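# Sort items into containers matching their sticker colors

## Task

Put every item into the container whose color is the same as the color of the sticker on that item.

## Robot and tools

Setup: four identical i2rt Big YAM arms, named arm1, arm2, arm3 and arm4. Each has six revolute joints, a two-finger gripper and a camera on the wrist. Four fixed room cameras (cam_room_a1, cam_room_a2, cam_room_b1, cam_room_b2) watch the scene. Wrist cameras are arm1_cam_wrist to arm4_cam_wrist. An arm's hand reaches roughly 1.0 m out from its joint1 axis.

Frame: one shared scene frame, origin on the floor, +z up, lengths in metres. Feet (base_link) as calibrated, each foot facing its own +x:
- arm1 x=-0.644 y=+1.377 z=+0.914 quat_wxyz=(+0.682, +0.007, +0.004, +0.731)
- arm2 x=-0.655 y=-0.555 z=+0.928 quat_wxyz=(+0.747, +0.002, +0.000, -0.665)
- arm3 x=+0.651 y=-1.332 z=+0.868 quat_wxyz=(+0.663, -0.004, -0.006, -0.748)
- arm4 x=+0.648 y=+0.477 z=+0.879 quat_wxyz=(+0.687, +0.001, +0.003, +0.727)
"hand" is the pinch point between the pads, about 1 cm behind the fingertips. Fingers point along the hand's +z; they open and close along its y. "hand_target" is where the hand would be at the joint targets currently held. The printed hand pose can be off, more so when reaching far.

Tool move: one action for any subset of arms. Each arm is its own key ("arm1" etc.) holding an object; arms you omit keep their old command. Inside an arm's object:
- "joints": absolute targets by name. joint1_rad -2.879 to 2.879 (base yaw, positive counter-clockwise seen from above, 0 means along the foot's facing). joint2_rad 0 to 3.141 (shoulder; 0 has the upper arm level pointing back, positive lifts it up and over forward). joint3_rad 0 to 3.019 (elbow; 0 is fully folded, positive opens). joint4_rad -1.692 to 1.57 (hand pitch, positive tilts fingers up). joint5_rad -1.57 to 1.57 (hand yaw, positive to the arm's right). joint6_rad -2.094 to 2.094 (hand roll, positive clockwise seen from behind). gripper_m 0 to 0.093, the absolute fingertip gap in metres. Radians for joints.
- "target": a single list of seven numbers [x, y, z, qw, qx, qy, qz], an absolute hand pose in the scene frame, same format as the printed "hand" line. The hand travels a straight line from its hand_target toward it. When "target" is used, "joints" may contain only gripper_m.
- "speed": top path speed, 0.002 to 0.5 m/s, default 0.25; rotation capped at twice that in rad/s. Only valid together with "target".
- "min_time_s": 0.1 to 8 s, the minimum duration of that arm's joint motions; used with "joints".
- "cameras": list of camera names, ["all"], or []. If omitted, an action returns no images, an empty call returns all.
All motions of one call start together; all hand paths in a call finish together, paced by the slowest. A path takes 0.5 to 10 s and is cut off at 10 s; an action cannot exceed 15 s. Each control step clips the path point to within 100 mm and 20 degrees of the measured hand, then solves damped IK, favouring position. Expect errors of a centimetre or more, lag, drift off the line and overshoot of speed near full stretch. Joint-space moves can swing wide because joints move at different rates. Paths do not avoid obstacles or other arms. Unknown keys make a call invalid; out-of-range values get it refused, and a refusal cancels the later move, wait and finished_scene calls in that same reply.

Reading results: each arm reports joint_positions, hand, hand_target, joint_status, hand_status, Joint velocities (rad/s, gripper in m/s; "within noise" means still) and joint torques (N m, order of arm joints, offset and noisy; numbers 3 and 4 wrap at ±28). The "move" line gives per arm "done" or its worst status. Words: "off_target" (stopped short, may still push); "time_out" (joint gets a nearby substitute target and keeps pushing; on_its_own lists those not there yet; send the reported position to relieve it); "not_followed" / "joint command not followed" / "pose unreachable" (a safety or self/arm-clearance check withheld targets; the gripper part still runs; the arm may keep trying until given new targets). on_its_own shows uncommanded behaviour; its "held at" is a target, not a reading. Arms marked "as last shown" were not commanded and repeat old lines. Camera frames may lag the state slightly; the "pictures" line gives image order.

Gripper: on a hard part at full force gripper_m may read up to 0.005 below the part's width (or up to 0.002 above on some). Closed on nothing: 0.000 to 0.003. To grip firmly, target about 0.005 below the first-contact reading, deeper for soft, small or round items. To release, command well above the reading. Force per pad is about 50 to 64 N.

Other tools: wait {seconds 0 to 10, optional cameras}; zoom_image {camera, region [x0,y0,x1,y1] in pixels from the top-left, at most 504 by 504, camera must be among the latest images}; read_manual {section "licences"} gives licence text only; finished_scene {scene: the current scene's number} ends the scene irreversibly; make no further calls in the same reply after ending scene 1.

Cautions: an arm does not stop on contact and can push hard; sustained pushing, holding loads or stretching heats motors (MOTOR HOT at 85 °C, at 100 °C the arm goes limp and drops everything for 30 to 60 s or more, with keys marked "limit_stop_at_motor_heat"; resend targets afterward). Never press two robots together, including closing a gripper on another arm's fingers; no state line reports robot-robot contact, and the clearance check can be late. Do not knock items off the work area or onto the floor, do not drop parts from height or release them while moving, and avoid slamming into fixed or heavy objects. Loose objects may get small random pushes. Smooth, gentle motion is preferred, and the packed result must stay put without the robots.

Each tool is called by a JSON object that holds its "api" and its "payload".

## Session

{"api": "move", "payload": {"arm1": {"joints":{"joint1_rad":1.7,"joint2_rad":1.2,"joint3_rad":1.2,"joint4_rad":-0.9,"joint5_rad":0,"joint6_rad":0},"min_time_s":2.5}, "arm2": {"joints":{"joint1_rad":-1.5,"joint2_rad":1.2,"joint3_rad":1.2,"joint4_rad":-0.9,"joint5_rad":0,"joint6_rad":0},"min_time_s":2.5}, "arm3": {"joints":{"joint1_rad":1.5,"joint2_rad":1.2,"joint3_rad":1.2,"joint4_rad":-0.9,"joint5_rad":0,"joint6_rad":0},"min_time_s":2.5}, "arm4": {"joints":{"joint1_rad":-1.5,"joint2_rad":1.2,"joint3_rad":1.2,"joint4_rad":-0.9,"joint5_rad":0,"joint6_rad":0},"min_time_s":2.5}, "cameras": ["all"]}}

Scene clock: 3.10 s.
Joint torques (N m): arm1=[-2.43 -6.71 12.26 2.19 0.04 -0.04] | arm2=[1.32 -10.11 10.86 2.82 0.04 0.23] | arm3=[1.26 -10.23 9.36 1.84 0.02 -0.13] | arm4=[1.32 -9.58 9.55 1.7 -0.05 -0.11]
Motor temperatures (°C): arm1=[21 24 27 23 21 21 21] | arm2=[23 24 27 22 22 20 23] | arm3=[24 23 24 23 24 23 23] | arm4=[22 22 24 22 24 21 24]
Heat: arm1: hottest joint3_rad 27 °C; arm2: hottest joint3_rad 27 °C; arm3: hottest joint1_rad 24 °C; arm4: hottest joint3_rad 24 °C.
move: arm1 done; arm2 done; arm3 done; arm4 done
Joint velocities: within noise
arm1.joint_positions: joint1_rad=+1.704 joint2_rad=+1.201 joint3_rad=+1.195 joint4_rad=-0.920 joint5_rad=+0.000 joint6_rad=+0.009 gripper_m=+0.09398
arm1.joint_status: all done
arm1.hand: x=-1.1084 y=+1.2806 z=+1.2286 quat_wxyz=(+0.032, +0.942, +0.092, -0.322) (m; scene frame)
arm1.hand_target: x=-1.1135 y=+1.2817 z=+1.2348 quat_wxyz=(+0.031, +0.937, +0.094, -0.335) (m; scene frame)
arm1.hand_status: not commanded
arm2.joint_positions: joint1_rad=-1.508 joint2_rad=+1.191 joint3_rad=+1.210 joint4_rad=-0.920 joint5_rad=-0.001 joint6_rad=-0.015 gripper_m=+0.09397
arm2.joint_status: all done
arm2.hand: x=-1.1282 y=-0.6420 z=+1.2469 quat_wxyz=(-0.026, -0.940, -0.093, +0.326) (m; scene frame)
arm2.hand_target: x=-1.1313 y=-0.6461 z=+1.2407 quat_wxyz=(-0.029, -0.940, -0.089, +0.327) (m; scene frame)
arm2.hand_status: not commanded
arm3.joint_positions: joint1_rad=+1.499 joint2_rad=+1.200 joint3_rad=+1.202 joint4_rad=-0.915 joint5_rad=+0.000 joint6_rad=+0.008 gripper_m=+0.09397
arm3.joint_status: all done
arm3.hand: x=+1.1231 y=-1.4201 z=+1.1822 quat_wxyz=(-0.323, -0.093, -0.941, +0.036) (m; scene frame)
arm3.hand_target: x=+1.1257 y=-1.4200 z=+1.1831 quat_wxyz=(-0.329, -0.088, -0.940, +0.038) (m; scene frame)
arm3.hand_status: not commanded
arm4.joint_positions: joint1_rad=-1.507 joint2_rad=+1.193 joint3_rad=+1.195 joint4_rad=-0.918 joint5_rad=+0.003 joint6_rad=+0.015 gripper_m=+0.09396
arm4.joint_status: all done
arm4.hand: x=+1.1245 y=+0.5348 z=+1.1885 quat_wxyz=(-0.319, +0.050, -0.946, -0.019) (m; scene frame)
arm4.hand_target: x=+1.1296 y=+0.5394 z=+1.1904 quat_wxyz=(-0.326, +0.061, -0.943, -0.020) (m; scene frame)
arm4.hand_status: not commanded
pictures: arm1_cam_wrist, arm2_cam_wrist, arm3_cam_wrist, arm4_cam_wrist, cam_room_a1, cam_room_a2, cam_room_b1, cam_room_b2
Images, in order (width x height): arm1_cam_wrist 672x504, arm2_cam_wrist 672x504, arm3_cam_wrist 672x504, arm4_cam_wrist 672x504, cam_room_a1 672x504, cam_room_a2 672x504, cam_room_b1 672x504, cam_room_b2 672x504.

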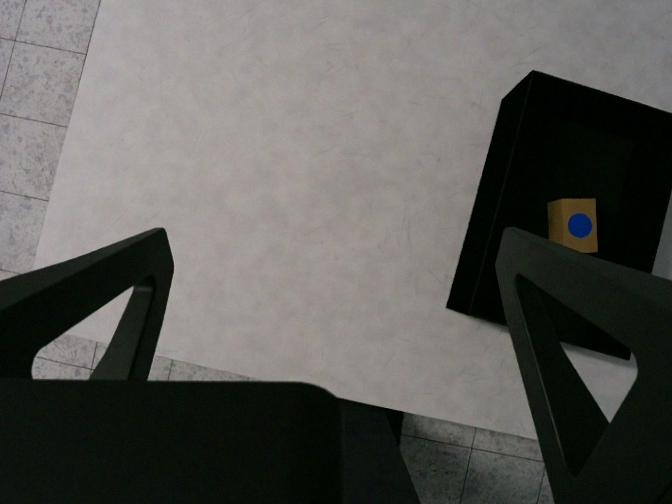

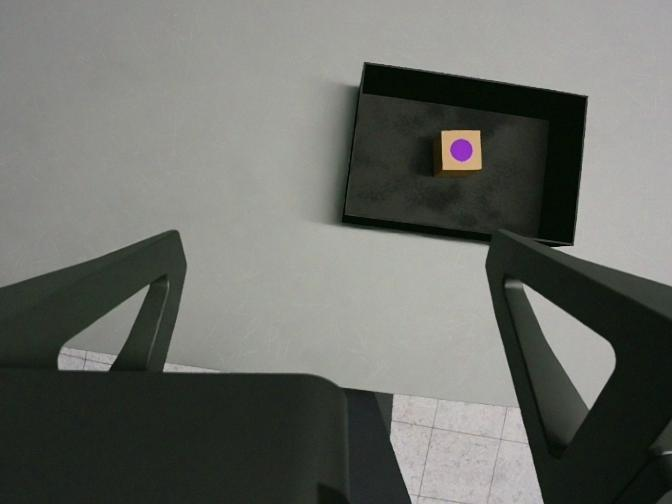

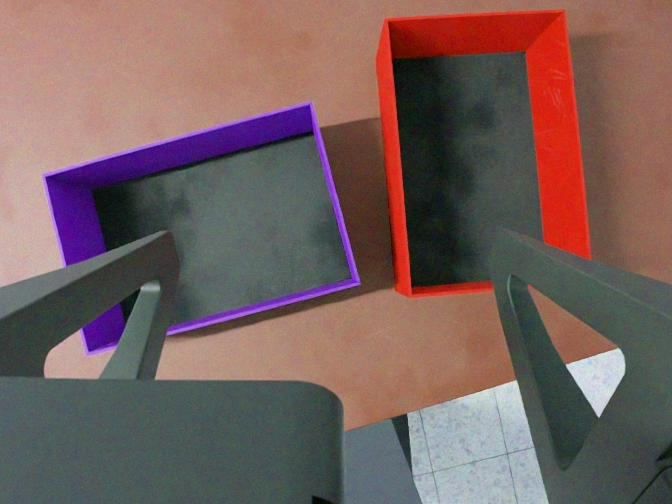

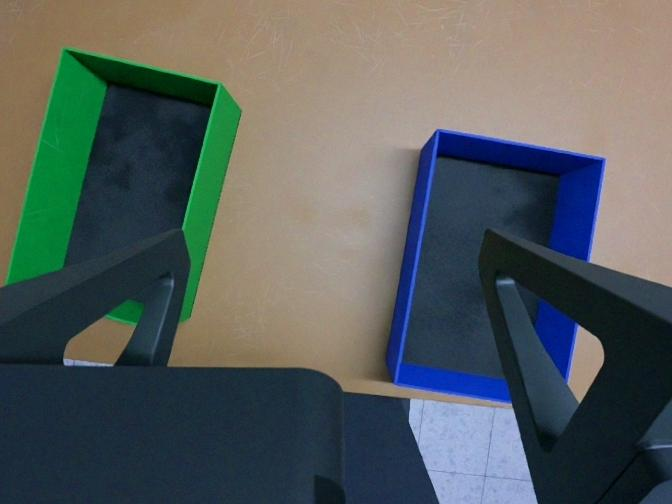

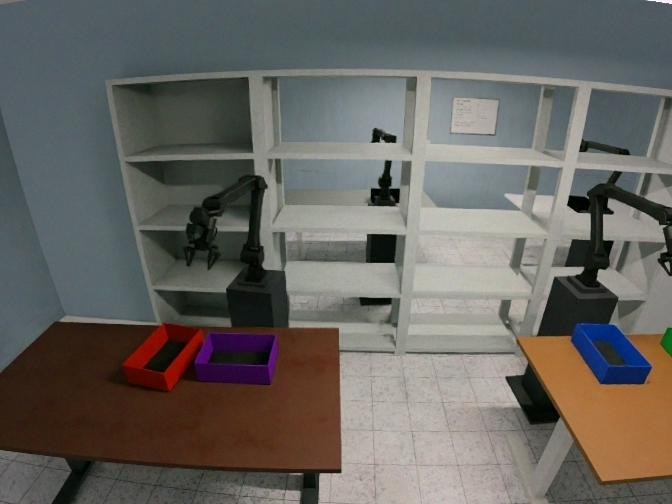

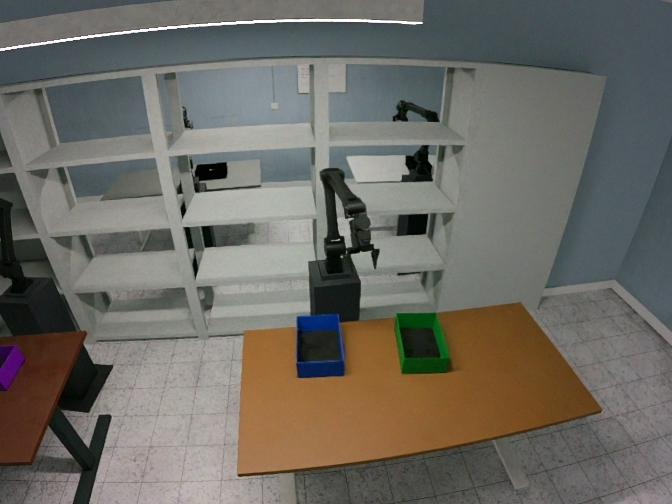

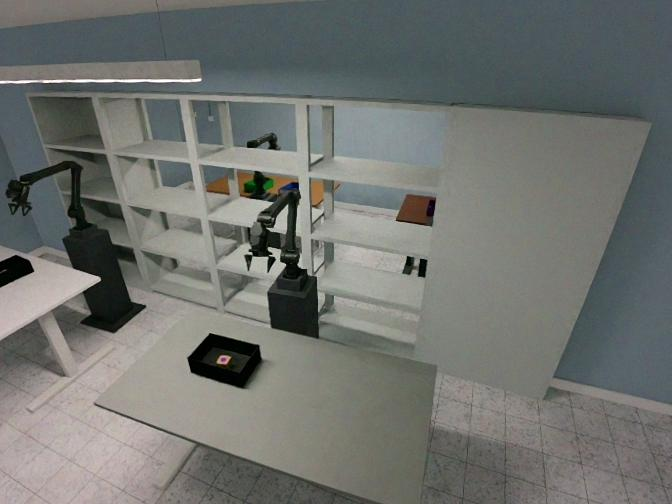

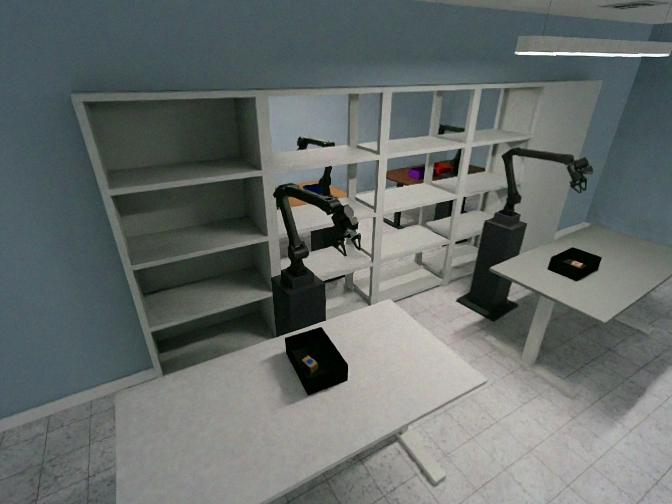

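{"api": "zoom_image", "payload": {"camera": "arm1_cam_wrist", "region": [500, 160, 660, 280]}}

{"api": "zoom_image", "payload": {"camera": "arm2_cam_wrist", "region": [380, 90, 540, 210]}}

Scaled by 3.150.

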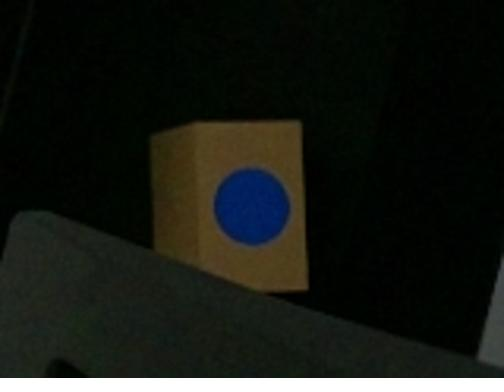

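Scaled by 3.150.

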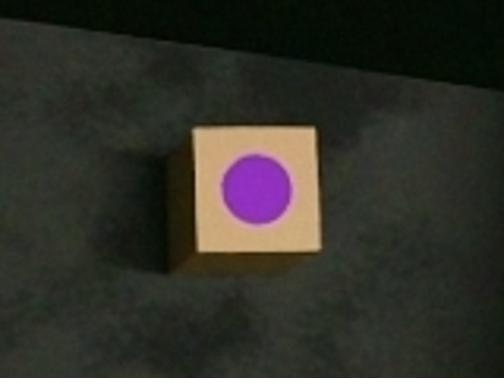

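{"api": "move", "payload": {"arm1": {"target":[-1.176,1.579,0.865,-0.0169,-0.9801,-0.0961,0.1728],"speed":0.3}, "arm2": {"target":[-1.262,-0.508,0.888,-0.0169,-0.9801,-0.0961,0.1728],"speed":0.3}, "arm3": {"joints":{"joint2_rad":0.8,"joint3_rad":0.95,"joint4_rad":-1.3},"min_time_s":1.5}, "arm4": {"joints":{"joint2_rad":0.8,"joint3_rad":0.95,"joint4_rad":-1.3},"min_time_s":1.5}, "cameras": ["arm1_cam_wrist","arm2_cam_wrist"]}}

Scene clock: 38.07 s.
Joint torques (N m): arm1=[-1.32 -14.68 11.64 1.07 -0.18 -0.04] | arm2=[0.38 -18.49 12.16 1.89 -0.31 -0.1] | arm3=[1.44 -3.25 8.69 0.55 0.04 -0.12] | arm4=[0.97 -3.55 8.85 0.4 -0.03 -0.11]
Motor temperatures (°C): arm1=[21 24 31 23 21 21 21] | arm2=[23 25 30 22 22 20 23] | arm3=[24 24 27 23 24 23 23] | arm4=[22 22 31 22 24 21 24]
Heat: arm1: hottest joint3_rad 31 °C; arm2: hottest joint3_rad 30 °C; arm3: hottest joint3_rad 27 °C; arm4: hottest joint3_rad 31 °C.
move: arm1 off_target; arm2 off_target; arm3 done; arm4 done
Joint velocities: within noise
arm1.joint_positions: joint1_rad=+1.080 joint2_rad=+1.977 joint3_rad=+1.133 joint4_rad=-0.513 joint5_rad=-0.194 joint6_rad=-0.580 gripper_m=+0.09398
arm1.joint_status: not commanded
arm1.hand: x=-1.1508 y=+1.5685 z=+0.8496 quat_wxyz=(+0.031, +0.985, +0.089, -0.147) (m; scene frame)
arm1.hand_target: x=-1.1748 y=+1.5785 z=+0.8658 quat_wxyz=(+0.017, +0.980, +0.096, -0.173) (m; scene frame)
arm1.hand_status: off_target (0.031 m and 3.5 deg from the pose sent, 0.475 m and 17.8 deg at the start)
arm2.joint_positions: joint1_rad=-1.791 joint2_rad=+1.979 joint3_rad=+1.225 joint4_rad=-0.525 joint5_rad=-0.101 joint6_rad=-0.269 gripper_m=+0.09397
arm2.joint_status: not commanded
arm2.hand: x=-1.2377 y=-0.5120 z=+0.8802 quat_wxyz=(-0.021, -0.984, -0.089, +0.151) (m; scene frame)
arm2.hand_target: x=-1.2609 y=-0.5081 z=+0.8888 quat_wxyz=(-0.017, -0.980, -0.096, +0.173) (m; scene frame)
arm2.hand_status: off_target (0.026 m and 2.7 deg from the pose sent, 0.406 m and 18.2 deg at the start)
arm3.joint_positions: joint1_rad=+1.499 joint2_rad=+0.801 joint3_rad=+0.956 joint4_rad=-1.294 joint5_rad=+0.000 joint6_rad=+0.008 gripper_m=+0.09397
arm3.joint_status: all done
arm3.hand: x=+0.9336 y=-1.3835 z=+1.1522 quat_wxyz=(-0.215, -0.096, -0.972, +0.027) (m; scene frame)
arm3.hand_target: x=+0.9310 y=-1.3826 z=+1.1488 quat_wxyz=(-0.209, -0.092, -0.973, +0.027) (m; scene frame)
arm3.hand_status: not commanded
arm4.joint_positions: joint1_rad=-1.507 joint2_rad=+0.803 joint3_rad=+0.950 joint4_rad=-1.290 joint5_rad=+0.003 joint6_rad=+0.014 gripper_m=+0.09396
arm4.joint_status: all done
arm4.hand: x=+0.9357 y=+0.5119 z=+1.1579 quat_wxyz=(-0.209, +0.052, -0.976, -0.011) (m; scene frame)
arm4.hand_target: x=+0.9326 y=+0.5141 z=+1.1580 quat_wxyz=(-0.206, +0.063, -0.976, -0.012) (m; scene frame)
arm4.hand_status: not commanded
pictures: arm1_cam_wrist, arm2_cam_wrist
Images, in order (width x height): arm1_cam_wrist 672x504, arm2_cam_wrist 672x504.

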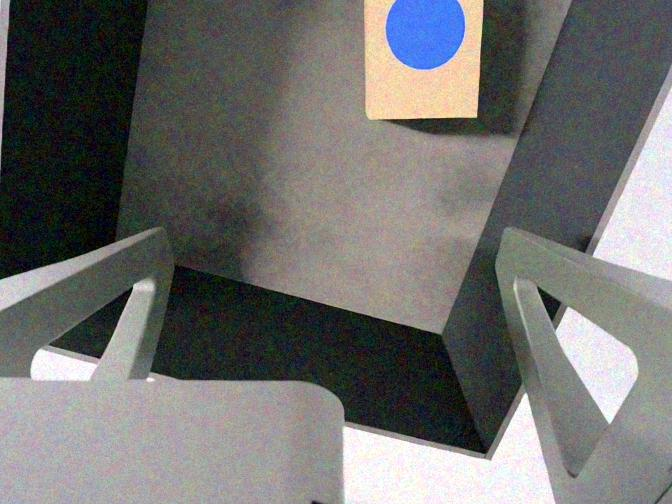

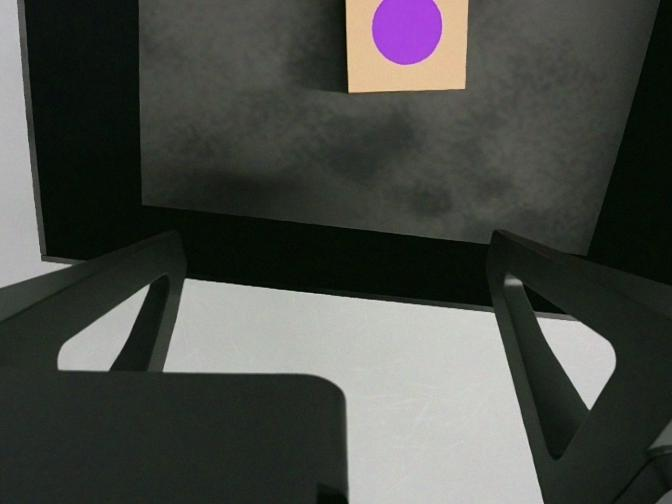

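{"api": "move", "payload": {"arm1": {"target":[-1.240,1.599,0.765,-0.0169,-0.9801,-0.0961,0.1728],"speed":0.18}, "arm2": {"target":[-1.320,-0.495,0.785,-0.0169,-0.9801,-0.0961,0.1728],"speed":0.18}, "arm3": {"joints":{"joint1_rad":-1.988},"min_time_s":4}, "arm4": {"joints":{"joint1_rad":0.906},"min_time_s":3}, "cameras": ["arm1_cam_wrist","arm2_cam_wrist"]}}

Scene clock: 68.07 s.
Joint torques (N m): arm1=[-1.55 -17.08 10.89 1.21 -0.05 0.11] | arm2=[-0.21 -21.07 11.32 1.92 -0.32 -0.09] | arm3=[0.73 -3.49 8.66 0.55 0.03 -0.11] | arm4=[0.97 -3.37 8.95 0.55 0.04 -0.09]
Motor temperatures (°C): arm1=[21 25 32 23 21 21 21] | arm2=[23 25 33 22 22 20 23] | arm3=[24 23 27 23 24 23 23] | arm4=[22 22 32 22 24 21 24]
Heat: arm1: hottest joint3_rad 32 °C; arm2: hottest joint3_rad 33 °C; arm3: hottest joint3_rad 27 °C; arm4: hottest joint3_rad 32 °C.
move: arm1 off_target; arm2 off_target; arm3 done; arm4 done
Joint velocities: within noise
arm1.joint_positions: joint1_rad=+1.094 joint2_rad=+2.280 joint3_rad=+1.365 joint4_rad=-0.431 joint5_rad=-0.194 joint6_rad=-0.580 gripper_m=+0.09398
arm1.joint_status: not commanded
arm1.hand: x=-1.2167 y=+1.5885 z=+0.7555 quat_wxyz=(+0.030, +0.983, +0.096, -0.151) (m; scene frame)
arm1.hand_target: x=-1.2391 y=+1.5987 z=+0.7660 quat_wxyz=(+0.017, +0.980, +0.096, -0.173) (m; scene frame)
arm1.hand_status: off_target (0.027 m and 2.9 deg from the pose sent, 0.127 m and 3.5 deg at the start)
arm2.joint_positions: joint1_rad=-1.796 joint2_rad=+2.272 joint3_rad=+1.435 joint4_rad=-0.436 joint5_rad=-0.104 joint6_rad=-0.279 gripper_m=+0.09397
arm2.joint_status: not commanded
arm2.hand: x=-1.2995 y=-0.5029 z=+0.7835 quat_wxyz=(-0.021, -0.983, -0.092, +0.154) (m; scene frame)
arm2.hand_target: x=-1.3191 y=-0.4949 z=+0.7858 quat_wxyz=(-0.017, -0.980, -0.096, +0.173) (m; scene frame)
arm2.hand_status: off_target (0.022 m and 2.2 deg from the pose sent, 0.127 m and 2.7 deg at the start)
arm3.joint_positions: joint1_rad=-1.978 joint2_rad=+0.801 joint3_rad=+0.956 joint4_rad=-1.294 joint5_rad=-0.001 joint6_rad=+0.007 gripper_m=+0.09400
arm3.joint_status: all done
arm3.hand: x=+0.4017 y=-1.1820 z=+1.1488 quat_wxyz=(+0.049, -0.942, +0.260, +0.205) (m; scene frame)
arm3.hand_target: x=+0.4055 y=-1.1811 z=+1.1454 quat_wxyz=(+0.049, -0.943, +0.261, +0.199) (m; scene frame)
arm3.hand_status: not commanded
arm4.joint_positions: joint1_rad=+0.906 joint2_rad=+0.803 joint3_rad=+0.950 joint4_rad=-1.290 joint5_rad=+0.002 joint6_rad=+0.013 gripper_m=+0.09398
arm4.joint_status: all done
arm4.hand: x=+0.4130 y=+0.6439 z=+1.1600 quat_wxyz=(-0.061, +0.930, -0.300, -0.204) (m; scene frame)
arm4.hand_target: x=+0.4151 y=+0.6419 z=+1.1600 quat_wxyz=(-0.060, +0.933, -0.293, -0.201) (m; scene frame)
arm4.hand_status: not commanded
pictures: arm1_cam_wrist, arm2_cam_wrist
Images, in order (width x height): arm1_cam_wrist 672x504, arm2_cam_wrist 672x504.

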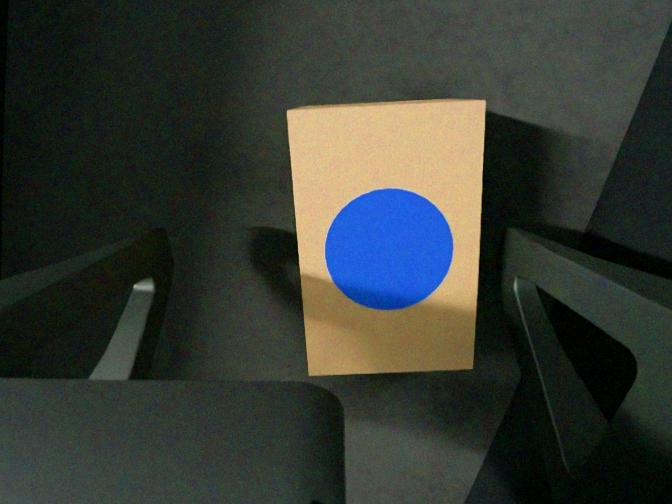

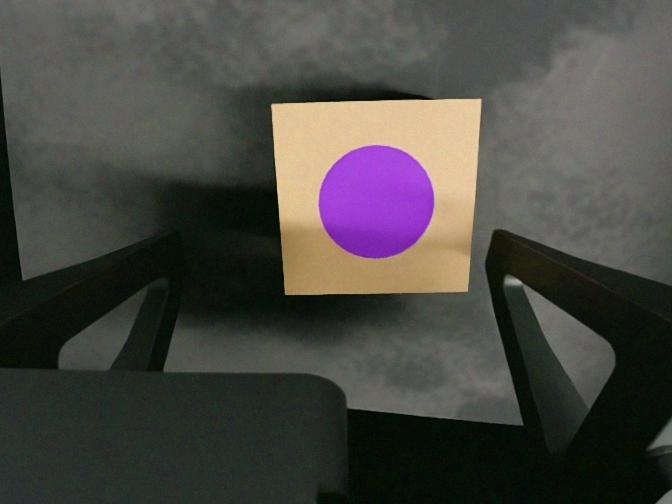

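{"api": "move", "payload": {"arm1": {"target":[-1.2426,1.613,0.755,-0.0169,-0.9801,-0.0961,0.1728],"speed":0.12}, "arm2": {"target":[-1.333,-0.487,0.771,-0.0169,-0.9801,-0.0961,0.1728],"speed":0.12}}}

{"api": "move", "payload": {"arm1": {"joints":{"gripper_m":0.036}}, "arm2": {"joints":{"gripper_m":0.04}}, "cameras": ["arm1_cam_wrist","arm2_cam_wrist"]}}

Scene clock: 77.20 s.
Joint torques (N m): arm1=[-3.14 -16.44 11.29 1.11 -0.16 -0.09] | arm2=[0.09 -20.78 11.48 1.63 -0.32 -0.09] | arm3=[0.79 -3.37 8.7 0.53 0.03 -0.12] | arm4=[0.73 -3.84 8.88 0.32 0.03 -0.09]
Motor temperatures (°C): arm1=[21 25 32 23 21 21 21] | arm2=[23 26 32 22 22 20 23] | arm3=[24 23 27 23 24 23 23] | arm4=[22 22 33 22 24 21 24]
Heat: arm1: hottest joint3_rad 32 °C; arm2: hottest joint3_rad 32 °C; arm3: hottest joint3_rad 27 °C; arm4: hottest joint3_rad 33 °C.
move: arm1 off_target; arm2 off_target
Joint velocities: within noise
arm1.joint_positions: joint1_rad=+1.093 joint2_rad=+2.304 joint3_rad=+1.395 joint4_rad=-0.431 joint5_rad=-0.197 joint6_rad=-0.585 gripper_m=+0.09398
arm1.joint_status: not commanded
arm1.hand: x=-1.2252 y=+1.5919 z=+0.7506 quat_wxyz=(+0.029, +0.983, +0.099, -0.155) (m; scene frame)
arm1.hand_target: x=-1.2413 y=+1.6127 z=+0.7557 quat_wxyz=(+0.017, +0.980, +0.096, -0.173) (m; scene frame)
arm1.hand_status: off_target (0.028 m and 2.5 deg from the pose sent, 0.036 m and 2.9 deg at the start)
arm2.joint_positions: joint1_rad=-1.807 joint2_rad=+2.313 joint3_rad=+1.495 joint4_rad=-0.436 joint5_rad=-0.108 joint6_rad=-0.288 gripper_m=+0.09397
arm2.joint_status: not commanded
arm2.hand: x=-1.3180 y=-0.4938 z=+0.7770 quat_wxyz=(-0.019, -0.982, -0.092, +0.164) (m; scene frame)
arm2.hand_target: x=-1.3323 y=-0.4871 z=+0.7716 quat_wxyz=(-0.017, -0.980, -0.096, +0.173) (m; scene frame)
arm2.hand_status: off_target (0.018 m and 1.2 deg from the pose sent, 0.039 m and 2.2 deg at the start)
arm3, arm4: as last shown
pictures: none

Scene clock: 77.83 s.
Joint torques (N m): arm1=[-2.84 -15.74 10.88 1.39 -0.18 -0.07] | arm2=[-0.03 -20.84 11.54 1.65 -0.26 -0.07] | arm3=[0.62 -3.49 8.69 0.58 0.04 -0.11] | arm4=[0.38 -3.43 8.83 0.25 0.01 -0.09]
Motor temperatures (°C): arm1=[21 25 32 23 21 21 21] | arm2=[23 26 32 22 22 20 23] | arm3=[24 23 27 23 24 23 23] | arm4=[22 22 33 22 24 21 24]
Heat: arm1: hottest joint3_rad 32 °C; arm2: hottest joint3_rad 32 °C; arm3: hottest joint3_rad 27 °C; arm4: hottest joint3_rad 33 °C.
move: arm1 off_target; arm2 off_target
Joint velocities: within noise
arm1.joint_positions: joint1_rad=+1.082 joint2_rad=+2.304 joint3_rad=+1.399 joint4_rad=-0.431 joint5_rad=-0.197 joint6_rad=-0.588 gripper_m=+0.04389
arm1.joint_status: gripper_m off_target (ended at +0.04392, target +0.03600)
arm1.hand: x=-1.2248 y=+1.5995 z=+0.7519 quat_wxyz=(+0.027, +0.983, +0.095, -0.157) (m; scene frame)
arm1.hand_target: x=-1.2415 y=+1.6127 z=+0.7560 quat_wxyz=(+0.017, +0.980, +0.096, -0.173) (m; scene frame)
arm1.hand_status: not commanded
arm2.joint_positions: joint1_rad=-1.807 joint2_rad=+2.313 joint3_rad=+1.495 joint4_rad=-0.436 joint5_rad=-0.109 joint6_rad=-0.290 gripper_m=+0.05299
arm2.joint_status: gripper_m off_target (ended at +0.05302, target +0.04000)
arm2.hand: x=-1.3180 y=-0.4940 z=+0.7770 quat_wxyz=(-0.019, -0.982, -0.093, +0.164) (m; scene frame)
arm2.hand_target: x=-1.3323 y=-0.4871 z=+0.7716 quat_wxyz=(-0.017, -0.980, -0.096, +0.173) (m; scene frame)
arm2.hand_status: not commanded
arm3, arm4: as last shown
pictures: arm1_cam_wrist, arm2_cam_wrist
Images, in order (width x height): arm1_cam_wrist 672x504, arm2_cam_wrist 672x504.

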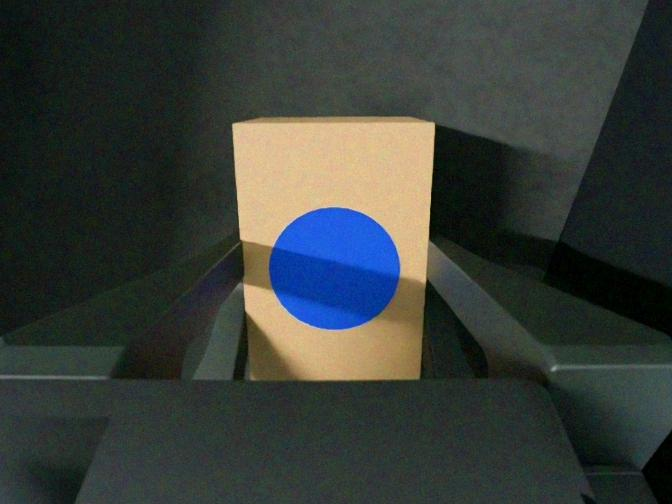

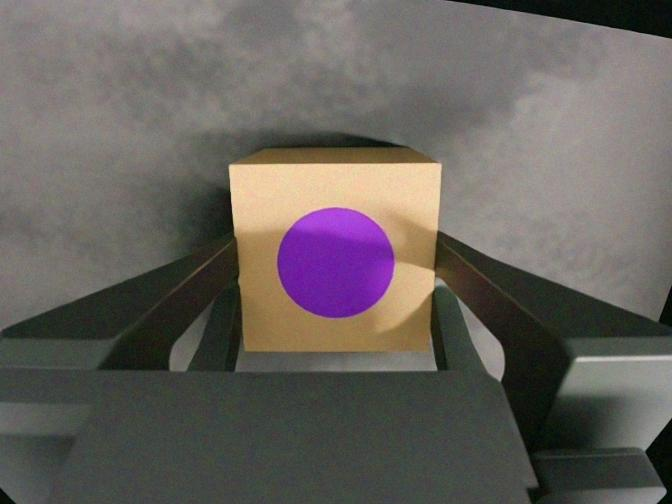

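{"api": "move", "payload": {"arm1": {"target":[-1.235,1.608,0.915,-0.0169,-0.9801,-0.0961,0.1728],"speed":0.3}, "arm2": {"target":[-1.327,-0.487,0.935,-0.0169,-0.9801,-0.0961,0.1728],"speed":0.3}}}

{"api": "move", "payload": {"arm1": {"joints":{"joint1_rad":-2.25,"joint2_rad":0.8,"joint3_rad":0.95,"joint4_rad":-1.398,"joint5_rad":0,"joint6_rad":0},"min_time_s":4}, "arm2": {"joints":{"joint1_rad":0.918,"joint2_rad":0.8,"joint3_rad":0.95,"joint4_rad":-1.389,"joint5_rad":0,"joint6_rad":0},"min_time_s":3.5}}}

{"api": "move", "payload": {"arm1": {"target":[0.012,0.920,1.085,0.1517,0.2961,0.9416,-0.0477],"speed":0.25}, "arm2": {"target":[0.008,-0.9495,1.110,0.1591,0.262,0.9509,-0.0438],"speed":0.25}, "cameras": ["arm1_cam_wrist","arm2_cam_wrist","cam_room_a1","cam_room_a2"]}}

Scene clock: 94.30 s.
Joint torques (N m): arm1=[-1.9 -15.79 12.25 0.51 -0.12 0.02] | arm2=[-0.03 -20.6 12.56 0.85 -0.3 -0.08] | arm3=[0.67 -3.66 8.69 0.57 0.04 -0.12] | arm4=[1.2 -3.31 8.79 0.28 0.01 -0.05]
Motor temperatures (°C): arm1=[21 26 32 23 21 21 22] | arm2=[23 27 33 22 22 20 23] | arm3=[24 23 27 23 24 23 23] | arm4=[22 22 33 22 24 21 24]
Heat: arm1: hottest joint3_rad 32 °C; arm2: hottest joint3_rad 33 °C; arm3: hottest joint3_rad 27 °C; arm4: hottest joint3_rad 33 °C.
move: arm1 off_target; arm2 off_target
Joint velocities: within noise
arm1.joint_positions: joint1_rad=+1.082 joint2_rad=+2.020 joint3_rad=+1.403 joint4_rad=-0.696 joint5_rad=-0.197 joint6_rad=-0.588 gripper_m=+0.04389
arm1.joint_status: not commanded
arm1.hand: x=-1.2248 y=+1.6002 z=+0.9083 quat_wxyz=(+0.022, +0.981, +0.096, -0.167) (m; scene frame)
arm1.hand_target: x=-1.2346 y=+1.6077 z=+0.9150 quat_wxyz=(+0.017, +0.980, +0.096, -0.173) (m; scene frame)
arm1.hand_status: off_target (0.014 m and 0.9 deg from the pose sent, 0.164 m and 2.2 deg at the start)
arm2.joint_positions: joint1_rad=-1.808 joint2_rad=+2.047 joint3_rad=+1.514 joint4_rad=-0.704 joint5_rad=-0.109 joint6_rad=-0.290 gripper_m=+0.05299
arm2.joint_status: not commanded
arm2.hand: x=-1.3181 y=-0.4937 z=+0.9353 quat_wxyz=(-0.017, -0.981, -0.093, +0.172) (m; scene frame)
arm2.hand_target: x=-1.3266 y=-0.4871 z=+0.9350 quat_wxyz=(-0.017, -0.980, -0.096, +0.173) (m; scene frame)
arm2.hand_status: off_target (0.011 m and 0.4 deg from the pose sent, 0.159 m and 1.2 deg at the start)
arm3, arm4: as last shown
pictures: none

Scene clock: 98.77 s.
Joint torques (N m): arm1=[-2.2 -1.03 11.33 0.69 0.06 0.11] | arm2=[0.85 -3.96 10.06 0.98 0.15 0.22] | arm3=[0.5 -3.43 8.7 0.57 0.03 -0.11] | arm4=[1.08 -3.43 8.85 0.38 0.01 -0.08]
Motor temperatures (°C): arm1=[21 26 32 23 21 21 22] | arm2=[23 27 33 22 22 20 24] | arm3=[24 23 27 23 24 23 23] | arm4=[22 22 34 22 24 21 24]
Heat: arm1: hottest joint3_rad 32 °C; arm2: hottest joint3_rad 33 °C; arm3: hottest joint3_rad 27 °C; arm4: hottest joint3_rad 34 °C.
move: arm1 done; arm2 done
Joint velocities: within noise
arm1.joint_positions: joint1_rad=-2.246 joint2_rad=+0.804 joint3_rad=+0.949 joint4_rad=-1.389 joint5_rad=+0.000 joint6_rad=-0.009 gripper_m=+0.04390
arm1.joint_status: all done
arm1.hand: x=-0.4216 y=+1.2250 z=+1.1808 quat_wxyz=(-0.147, -0.290, -0.944, +0.050) (m; scene frame)
arm1.hand_target: x=-0.4243 y=+1.2254 z=+1.1817 quat_wxyz=(-0.146, -0.296, -0.943, +0.050) (m; scene frame)
arm1.hand_status: not commanded
arm2.joint_positions: joint1_rad=+0.916 joint2_rad=+0.802 joint3_rad=+0.962 joint4_rad=-1.378 joint5_rad=-0.004 joint6_rad=-0.015 gripper_m=+0.05300
arm2.joint_status: all done
arm2.hand: x=-0.4235 y=-0.6945 z=+1.2064 quat_wxyz=(-0.170, -0.254, -0.951, +0.045) (m; scene frame)
arm2.hand_target: x=-0.4279 y=-0.6920 z=+1.2003 quat_wxyz=(-0.160, -0.261, -0.951, +0.042) (m; scene frame)
arm2.hand_status: not commanded
arm3, arm4: as last shown
pictures: none

Scene clock: 102.00 s.
Joint torques (N m): arm1=[-2.37 -21.95 17.2 0.4 -0.05 0.16] | arm2=[1.2 -24.18 16.57 0.81 0.14 0.22] | arm3=[0.73 -3.43 8.7 0.55 0.04 -0.13] | arm4=[0.67 -3.43 8.96 0.36 0.03 -0.09]
Motor temperatures (°C): arm1=[21 26 33 23 21 21 22] | arm2=[23 27 33 22 22 20 24] | arm3=[24 23 27 23 24 23 23] | arm4=[22 22 34 22 24 21 24]
Heat: arm1: hottest joint3_rad 33 °C; arm2: hottest joint3_rad 33 °C; arm3: hottest joint3_rad 27 °C; arm4: hottest joint3_rad 34 °C.
move: arm1 off_target; arm2 off_target
Joint velocities: within noise
arm1.joint_positions: joint1_rad=-2.246 joint2_rad=+2.348 joint3_rad=+2.462 joint4_rad=-1.398 joint5_rad=-0.005 joint6_rad=-0.009 gripper_m=+0.04390
arm1.joint_status: not commanded
arm1.hand: x=+0.0043 y=+0.9298 z=+1.0610 quat_wxyz=(-0.129, -0.291, -0.947, +0.042) (m; scene frame)
arm1.hand_target: x=+0.0108 y=+0.9210 z=+1.0851 quat_wxyz=(-0.153, -0.296, -0.942, +0.048) (m; scene frame)
arm1.hand_status: off_target (0.027 m and 2.8 deg from the pose sent, 0.539 m and 0.9 deg at the start)
arm2.joint_positions: joint1_rad=+0.916 joint2_rad=+2.210 joint3_rad=+2.242 joint4_rad=-1.299 joint5_rad=+0.001 joint6_rad=-0.013 gripper_m=+0.05300
arm2.joint_status: not commanded
arm2.hand: x=-0.0048 y=-0.9450 z=+1.0977 quat_wxyz=(-0.146, -0.257, -0.954, +0.040) (m; scene frame)
arm2.hand_target: x=+0.0070 y=-0.9489 z=+1.1101 quat_wxyz=(-0.160, -0.262, -0.951, +0.044) (m; scene frame)
arm2.hand_status: off_target (0.018 m and 1.7 deg from the pose sent, 0.510 m and 1.5 deg at the start)
arm3, arm4: as last shown
pictures: arm1_cam_wrist, arm2_cam_wrist, cam_room_a1, cam_room_a2
Images, in order (width x height): arm1_cam_wrist 672x504, arm2_cam_wrist 672x504, cam_room_a1 672x504, cam_room_a2 672x504.

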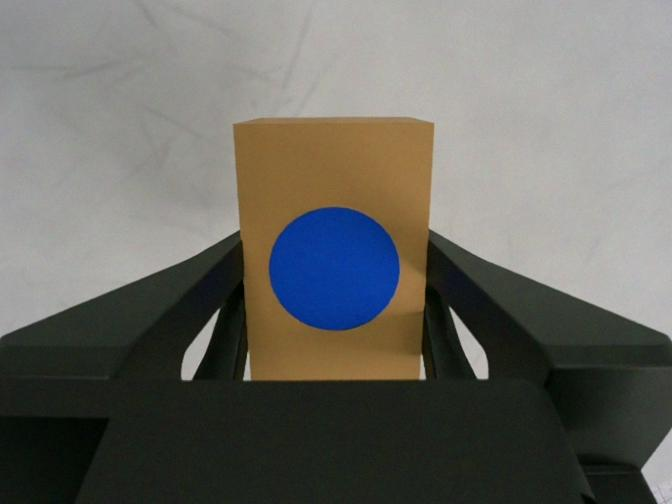

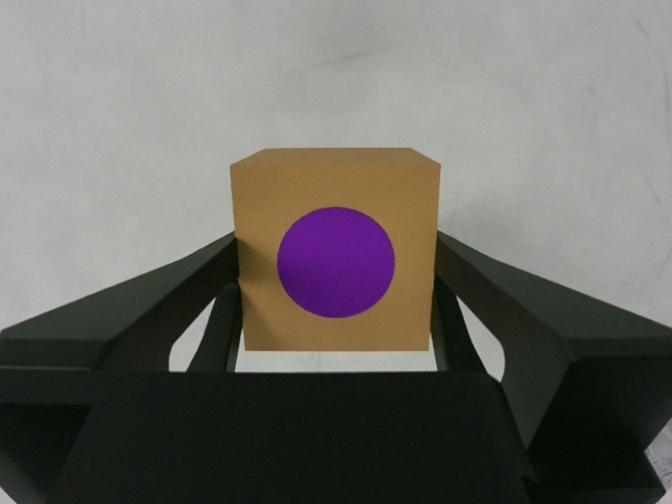

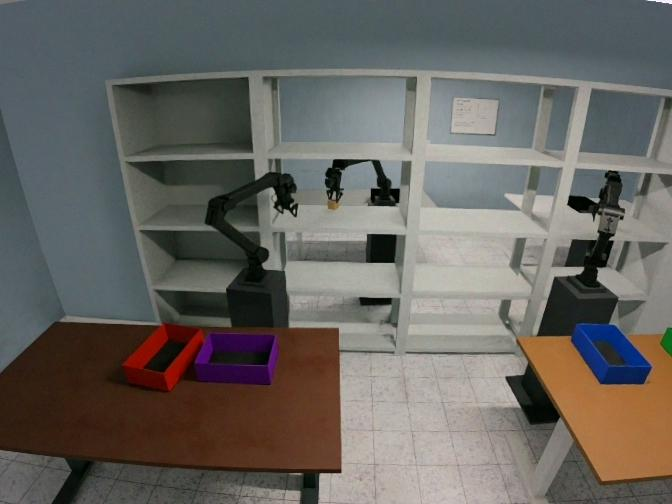

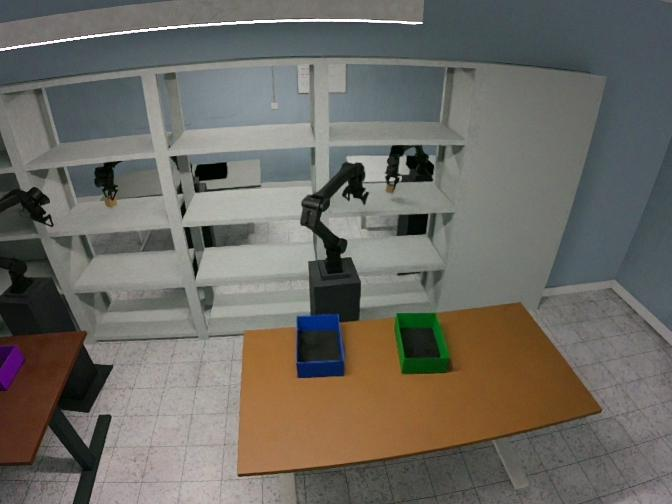

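{"api": "move", "payload": {"arm1": {"target":[0.010,0.922,1.026,0.1517,0.2961,0.9416,-0.0477],"speed":0.1}, "arm2": {"target":[0.006,-0.9490,1.050,0.1591,0.262,0.9509,-0.0438],"speed":0.1}}}

{"api": "move", "payload": {"arm1": {"target":[0.010,0.922,1.012,0.1517,0.2961,0.9416,-0.0477],"speed":0.05}, "arm2": {"target":[0.006,-0.9490,1.036,0.1591,0.262,0.9509,-0.0438],"speed":0.05}, "cameras": ["cam_room_a1","cam_room_a2"]}}

{"api": "zoom_image", "payload": {"camera": "cam_room_a1", "region": [300, 170, 370, 230]}}

{"api": "zoom_image", "payload": {"camera": "cam_room_a2", "region": [360, 150, 430, 210]}}

Scene clock: 115.50 s.
Joint torques (N m): arm1=[-2.14 -22.65 10.24 1.52 -0.05 0.11] | arm2=[1.08 -24.41 10.63 2.24 0.15 0.21] | arm3=[0.62 -3.49 8.7 0.51 0.04 -0.11] | arm4=[0.85 -3.72 8.79 0.28 0.04 -0.09]
Motor temperatures (°C): arm1=[21 26 36 23 21 21 22] | arm2=[23 28 34 22 22 20 24] | arm3=[24 23 27 23 24 23 23] | arm4=[22 22 34 22 24 21 24]
Heat: arm1: hottest joint3_rad 36 °C; arm2: hottest joint3_rad 34 °C; arm3: hottest joint3_rad 27 °C; arm4: hottest joint3_rad 34 °C.
move: arm1 done; arm2 off_target
Joint velocities: within noise
arm1.joint_positions: joint1_rad=-2.246 joint2_rad=+2.339 joint3_rad=+2.337 joint4_rad=-1.251 joint5_rad=-0.006 joint6_rad=-0.006 gripper_m=+0.04390
arm1.joint_status: not commanded
arm1.hand: x=+0.0103 y=+0.9254 z=+1.0219 quat_wxyz=(-0.144, -0.291, -0.945, +0.046) (m; scene frame)
arm1.hand_target: x=+0.0100 y=+0.9221 z=+1.0259 quat_wxyz=(-0.151, -0.296, -0.942, +0.048) (m; scene frame)
arm1.hand_status: done (0.005 m and 1.1 deg from the pose sent, 0.036 m and 2.8 deg at the start)
arm2.joint_positions: joint1_rad=+0.916 joint2_rad=+2.210 joint3_rad=+2.154 joint4_rad=-1.176 joint5_rad=+0.001 joint6_rad=-0.013 gripper_m=+0.05300
arm2.joint_status: not commanded
arm2.hand: x=+0.0021 y=-0.9490 z=+1.0665 quat_wxyz=(-0.163, -0.256, -0.952, +0.044) (m; scene frame)
arm2.hand_target: x=+0.0056 y=-0.9488 z=+1.0501 quat_wxyz=(-0.159, -0.262, -0.951, +0.044) (m; scene frame)
arm2.hand_status: off_target (0.017 m and 0.8 deg from the pose sent, 0.049 m and 1.7 deg at the start)
arm3, arm4: as last shown
pictures: none

Scene clock: 116.47 s.
Joint torques (N m): arm1=[-2.43 -22.12 9.7 1.8 0.03 0.07] | arm2=[1.03 -24 10.25 2.22 0.15 0.21] | arm3=[0.73 -3.31 8.7 0.59 0.03 -0.11] | arm4=[0.91 -3.49 8.88 0.32 0 -0.11]
Motor temperatures (°C): arm1=[21 26 36 23 21 21 22] | arm2=[23 28 34 22 22 20 24] | arm3=[24 23 27 23 24 23 23] | arm4=[22 22 34 22 24 21 24]
Heat: arm1: hottest joint3_rad 36 °C; arm2: hottest joint3_rad 34 °C; arm3: hottest joint3_rad 27 °C; arm4: hottest joint3_rad 34 °C.
move: arm1 done; arm2 off_target
Joint velocities: within noise
arm1.joint_positions: joint1_rad=-2.246 joint2_rad=+2.327 joint3_rad=+2.310 joint4_rad=-1.223 joint5_rad=-0.006 joint6_rad=-0.006 gripper_m=+0.04390
arm1.joint_status: not commanded
arm1.hand: x=+0.0105 y=+0.9253 z=+1.0212 quat_wxyz=(-0.150, -0.291, -0.944, +0.048) (m; scene frame)
arm1.hand_target: x=+0.0100 y=+0.9222 z=+1.0123 quat_wxyz=(-0.152, -0.296, -0.942, +0.048) (m; scene frame)
arm1.hand_status: done (0.010 m and 0.7 deg from the pose sent, 0.010 m and 1.1 deg at the start)
arm2.joint_positions: joint1_rad=+0.916 joint2_rad=+2.210 joint3_rad=+2.129 joint4_rad=-1.143 joint5_rad=+0.001 joint6_rad=-0.013 gripper_m=+0.05300
arm2.joint_status: not commanded
arm2.hand: x=+0.0033 y=-0.9496 z=+1.0578 quat_wxyz=(-0.167, -0.256, -0.951, +0.046) (m; scene frame)
arm2.hand_target: x=+0.0054 y=-0.9487 z=+1.0361 quat_wxyz=(-0.159, -0.262, -0.951, +0.044) (m; scene frame)
arm2.hand_status: off_target (0.022 m and 1.1 deg from the pose sent, 0.031 m and 0.8 deg at the start)
arm3, arm4: as last shown
pictures: cam_room_a1, cam_room_a2
Images, in order (width x height): cam_room_a1 672x504, cam_room_a2 672x504.

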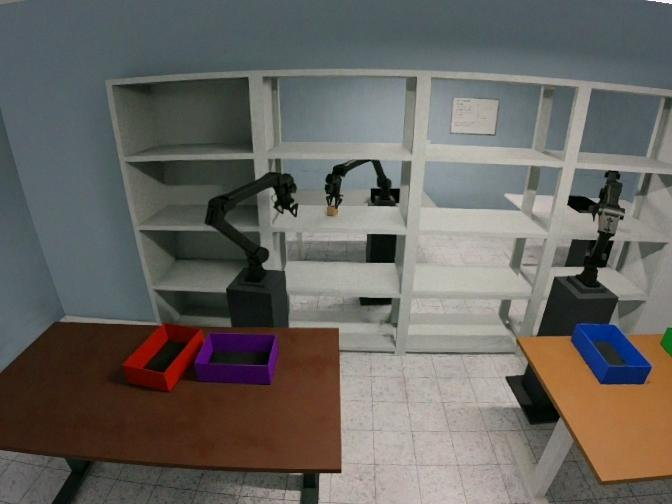

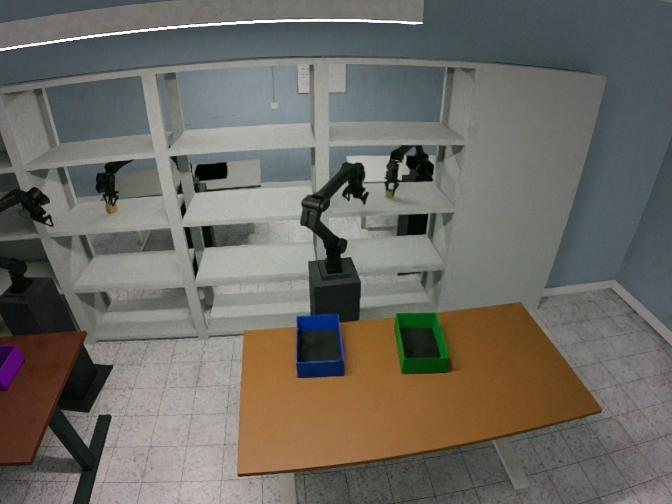

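Scaled by 7.200.

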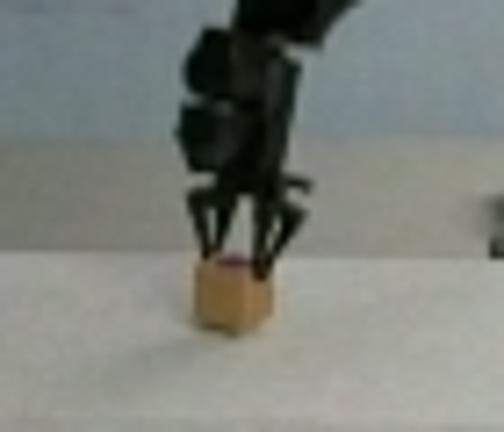

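Scaled by 7.200.

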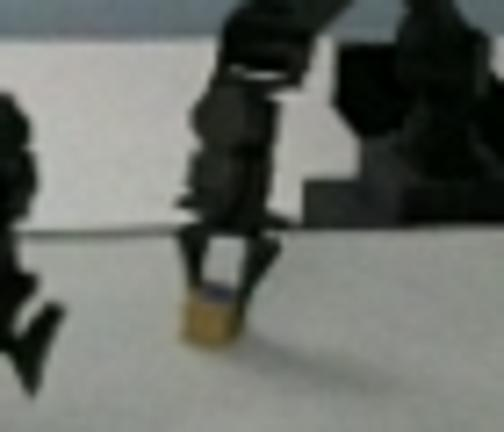

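{"api": "move", "payload": {"arm1": {"joints":{"gripper_m":0.085}}, "arm2": {"target":[0.006,-0.9490,1.020,0.1591,0.262,0.9509,-0.0438],"speed":0.05}}}

{"api": "move", "payload": {"arm1": {"target":[-0.39,1.20,1.13,0.1517,0.2961,0.9416,-0.0477],"speed":0.25}, "arm2": {"target":[0.006,-0.9490,1.012,0.1591,0.262,0.9509,-0.0438],"speed":0.03}}}

Scene clock: 123.67 s.
Joint torques (N m): arm1=[-2.2 -21.71 11.38 1.47 -0.04 0.11] | arm2=[1.08 -23.24 9.85 2.29 0.15 0.21] | arm3=[0.5 -3.6 8.72 0.57 0.03 -0.12] | arm4=[1.2 -3.49 8.88 0.35 0.01 -0.1]
Motor temperatures (°C): arm1=[21 27 36 23 21 21 22] | arm2=[23 28 34 22 22 20 24] | arm3=[24 23 27 23 24 23 23] | arm4=[22 22 34 22 24 21 24]
Heat: arm1: hottest joint3_rad 36 °C; arm2: hottest joint3_rad 34 °C; arm3: hottest joint3_rad 27 °C; arm4: hottest joint3_rad 34 °C.
move: arm1 done; arm2 off_target
Joint velocities: within noise
arm1.joint_positions: joint1_rad=-2.246 joint2_rad=+2.327 joint3_rad=+2.293 joint4_rad=-1.217 joint5_rad=-0.006 joint6_rad=-0.006 gripper_m=+0.08496
arm1.joint_status: all done
arm1.hand: x=+0.0080 y=+0.9270 z=+1.0134 quat_wxyz=(-0.145, -0.291, -0.944, +0.046) (m; scene frame)
arm1.hand_target: x=+0.0100 y=+0.9222 z=+1.0123 quat_wxyz=(-0.152, -0.296, -0.942, +0.048) (m; scene frame)
arm1.hand_status: not commanded
arm2.joint_positions: joint1_rad=+0.916 joint2_rad=+2.210 joint3_rad=+2.103 joint4_rad=-1.106 joint5_rad=+0.001 joint6_rad=-0.013 gripper_m=+0.05300
arm2.joint_status: not commanded
arm2.hand: x=+0.0046 y=-0.9504 z=+1.0488 quat_wxyz=(-0.172, -0.256, -0.950, +0.047) (m; scene frame)
arm2.hand_target: x=+0.0052 y=-0.9486 z=+1.0204 quat_wxyz=(-0.159, -0.262, -0.951, +0.044) (m; scene frame)
arm2.hand_status: off_target (0.029 m and 1.6 deg from the pose sent, 0.038 m and 1.1 deg at the start)
arm3.joint_positions: joint1_rad=-1.978 joint2_rad=+0.801 joint3_rad=+0.956 joint4_rad=-1.294 joint5_rad=-0.001 joint6_rad=+0.007 gripper_m=+0.09400
arm3.joint_status: not commanded
arm3.hand: x=+0.4017 y=-1.1820 z=+1.1488 quat_wxyz=(+0.049, -0.942, +0.260, +0.205) (m; scene frame)
arm3.hand_target: x=+0.4055 y=-1.1811 z=+1.1454 quat_wxyz=(+0.049, -0.943, +0.261, +0.199) (m; scene frame)
arm3.hand_status: not commanded
arm4.joint_positions: joint1_rad=+0.906 joint2_rad=+0.803 joint3_rad=+0.950 joint4_rad=-1.290 joint5_rad=+0.002 joint6_rad=+0.013 gripper_m=+0.09398
arm4.joint_status: not commanded
arm4.hand: x=+0.4130 y=+0.6439 z=+1.1600 quat_wxyz=(-0.061, +0.930, -0.300, -0.204) (m; scene frame)
arm4.hand_target: x=+0.4151 y=+0.6419 z=+1.1600 quat_wxyz=(-0.060, +0.933, -0.293, -0.201) (m; scene frame)
arm4.hand_status: not commanded
pictures: none

Scene clock: 126.27 s.
Joint torques (N m): arm1=[-2.49 -1.49 11.29 0.57 -0.06 -0.01] | arm2=[1.03 -23.18 9.06 2.41 0.16 0.21] | arm3=[0.62 -3.31 8.68 0.58 0.03 -0.12] | arm4=[0.91 -3.78 8.81 0.34 0 -0.12]
Motor temperatures (°C): arm1=[21 27 36 23 21 21 22] | arm2=[23 29 34 22 22 20 24] | arm3=[24 23 27 23 24 23 23] | arm4=[22 22 34 22 24 21 24]
Heat: arm1: hottest joint3_rad 36 °C; arm2: hottest joint3_rad 34 °C; arm3: hottest joint3_rad 27 °C; arm4: hottest joint3_rad 34 °C.
move: arm1 done; arm2 off_target
Joint velocities: within noise
arm1.joint_positions: joint1_rad=-2.248 joint2_rad=+0.903 joint3_rad=+0.867 joint4_rad=-1.183 joint5_rad=-0.008 joint6_rad=-0.001 gripper_m=+0.08496
arm1.joint_status: not commanded
arm1.hand: x=-0.3870 y=+1.2015 z=+1.1329 quat_wxyz=(-0.160, -0.294, -0.941, +0.050) (m; scene frame)
arm1.hand_target: x=-0.3900 y=+1.2001 z=+1.1301 quat_wxyz=(-0.152, -0.296, -0.942, +0.048) (m; scene frame)
arm1.hand_status: done (0.004 m and 1.1 deg from the pose sent, 0.497 m and 1.0 deg at the start)
arm2.joint_positions: joint1_rad=+0.916 joint2_rad=+2.210 joint3_rad=+2.098 joint4_rad=-1.092 joint5_rad=+0.001 joint6_rad=-0.013 gripper_m=+0.05300
arm2.joint_status: not commanded
arm2.hand: x=+0.0062 y=-0.9513 z=+1.0475 quat_wxyz=(-0.176, -0.256, -0.949, +0.048) (m; scene frame)
arm2.hand_target: x=+0.0048 y=-0.9484 z=+1.0126 quat_wxyz=(-0.159, -0.262, -0.951, +0.044) (m; scene frame)
arm2.hand_status: off_target (0.036 m and 2.1 deg from the pose sent, 0.037 m and 1.6 deg at the start)
arm3, arm4: as last shown
pictures: none

{"api": "move", "payload": {"arm1": {"joints":{"joint1_rad":-1.2},"min_time_s":1.5}, "arm2": {"joints":{"gripper_m":0.09}}, "arm4": {"target":[0.036,0.931,1.112,0.0521,-0.9395,0.2952,0.1656],"speed":0.3}}}

{"api": "move", "payload": {"arm2": {"target":[-0.37,-0.725,1.15,0.1591,0.262,0.9509,-0.0438],"speed":0.3}, "cameras": ["arm4_cam_wrist","arm2_cam_wrist"]}}

Scene clock: 140.60 s.
Joint torques (N m): arm1=[-1.38 -1.26 11.22 0.58 0.01 -0.01] | arm2=[0.97 -23.18 10.03 2.17 0.14 0.2] | arm3=[0.56 -3.31 8.73 0.54 0.04 -0.11] | arm4=[0.79 -24.41 12.38 0.13 -0.02 -0.07]
Motor temperatures (°C): arm1=[21 26 35 23 21 21 22] | arm2=[23 29 33 22 22 20 24] | arm3=[24 23 28 23 24 23 23] | arm4=[22 22 35 22 24 21 24]
Heat: arm1: hottest joint3_rad 35 °C; arm2: hottest joint3_rad 33 °C; arm3: hottest joint3_rad 28 °C; arm4: hottest joint3_rad 35 °C.
move: arm1 done; arm2 done; arm4 off_target
Joint velocities: within noise
arm1.joint_positions: joint1_rad=-1.203 joint2_rad=+0.903 joint3_rad=+0.867 joint4_rad=-1.183 joint5_rad=-0.010 joint6_rad=-0.001 gripper_m=+0.08497
arm1.joint_status: all done
arm1.hand: x=-0.3618 y=+1.5080 z=+1.1333 quat_wxyz=(-0.163, +0.214, -0.962, -0.045) (m; scene frame)
arm1.hand_target: x=-0.3636 y=+1.5081 z=+1.1304 quat_wxyz=(-0.154, +0.218, -0.963, -0.043) (m; scene frame)
arm1.hand_status: not commanded
arm2.joint_positions: joint1_rad=+0.916 joint2_rad=+2.210 joint3_rad=+2.085 joint4_rad=-1.086 joint5_rad=+0.001 joint6_rad=-0.012 gripper_m=+0.08993
arm2.joint_status: all done
arm2.hand: x=+0.0044 y=-0.9502 z=+1.0422 quat_wxyz=(-0.173, -0.256, -0.950, +0.047) (m; scene frame)
arm2.hand_target: x=+0.0048 y=-0.9483 z=+1.0126 quat_wxyz=(-0.159, -0.262, -0.951, +0.044) (m; scene frame)
arm2.hand_status: not commanded
arm3: as last shown
arm4.joint_positions: joint1_rad=+0.885 joint2_rad=+2.187 joint3_rad=+2.337 joint4_rad=-1.394 joint5_rad=-0.001 joint6_rad=-0.014 gripper_m=+0.09398
arm4.joint_status: not commanded
arm4.hand: x=+0.0399 y=+0.9216 z=+1.1029 quat_wxyz=(-0.049, +0.940, -0.299, -0.156) (m; scene frame)
arm4.hand_target: x=+0.0364 y=+0.9306 z=+1.1119 quat_wxyz=(-0.053, +0.939, -0.295, -0.166) (m; scene frame)
arm4.hand_status: off_target (0.014 m and 1.2 deg from the pose sent, 0.476 m and 4.7 deg at the start)
pictures: none

Scene clock: 142.73 s.
Joint torques (N m): arm1=[-1.2 -1.73 11.26 0.53 -0.05 -0.01] | arm2=[1.44 -5.36 10.04 0.92 0.15 0.22] | arm3=[0.67 -3.55 8.72 0.54 0.04 -0.11] | arm4=[0.62 -24.35 12.34 0.03 -0.05 -0.1]
Motor temperatures (°C): arm1=[21 26 35 23 21 21 22] | arm2=[23 29 33 22 22 20 24] | arm3=[24 23 28 23 24 23 23] | arm4=[22 23 35 22 24 21 24]
Heat: arm1: hottest joint3_rad 35 °C; arm2: hottest joint3_rad 33 °C; arm3: hottest joint3_rad 28 °C; arm4: hottest joint3_rad 35 °C.
move: arm2 off_target
Joint velocities: within noise
arm1, arm3, arm4: as last shown
arm2.joint_positions: joint1_rad=+0.916 joint2_rad=+0.975 joint3_rad=+0.930 joint4_rad=-1.154 joint5_rad=+0.002 joint6_rad=-0.010 gripper_m=+0.08994
arm2.joint_status: not commanded
arm2.hand: x=-0.3665 y=-0.7296 z=+1.1619 quat_wxyz=(-0.178, -0.257, -0.948, +0.049) (m; scene frame)
arm2.hand_target: x=-0.3702 y=-0.7250 z=+1.1502 quat_wxyz=(-0.159, -0.262, -0.951, +0.044) (m; scene frame)
arm2.hand_status: off_target (0.013 m and 2.4 deg from the pose sent, 0.450 m and 1.8 deg at the start)
pictures: arm2_cam_wrist, arm4_cam_wrist
Images, in order (width x height): arm2_cam_wrist 672x504, arm4_cam_wrist 672x504.

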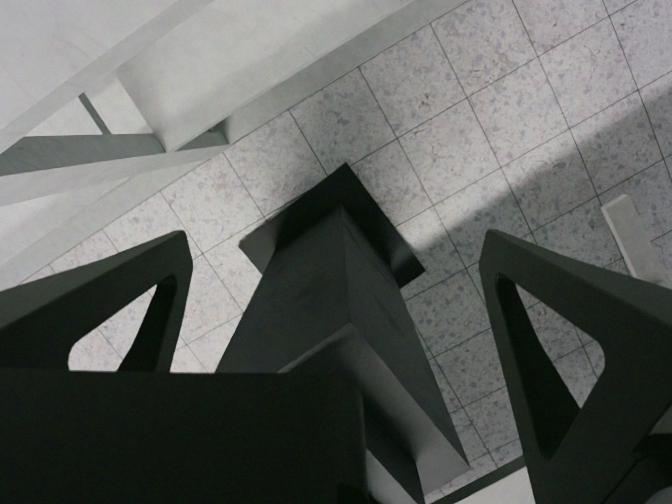

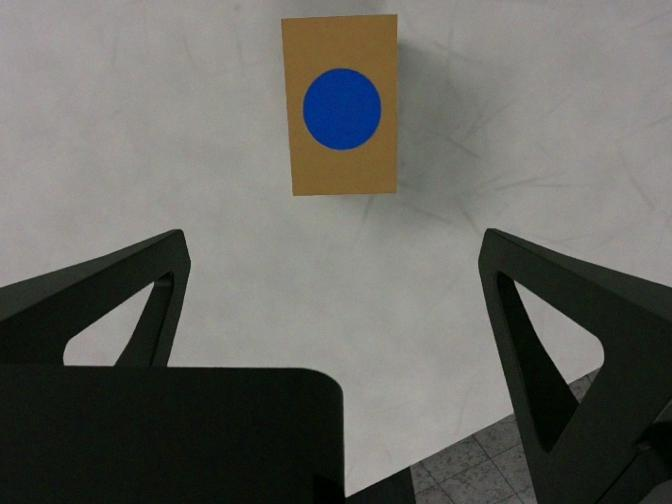

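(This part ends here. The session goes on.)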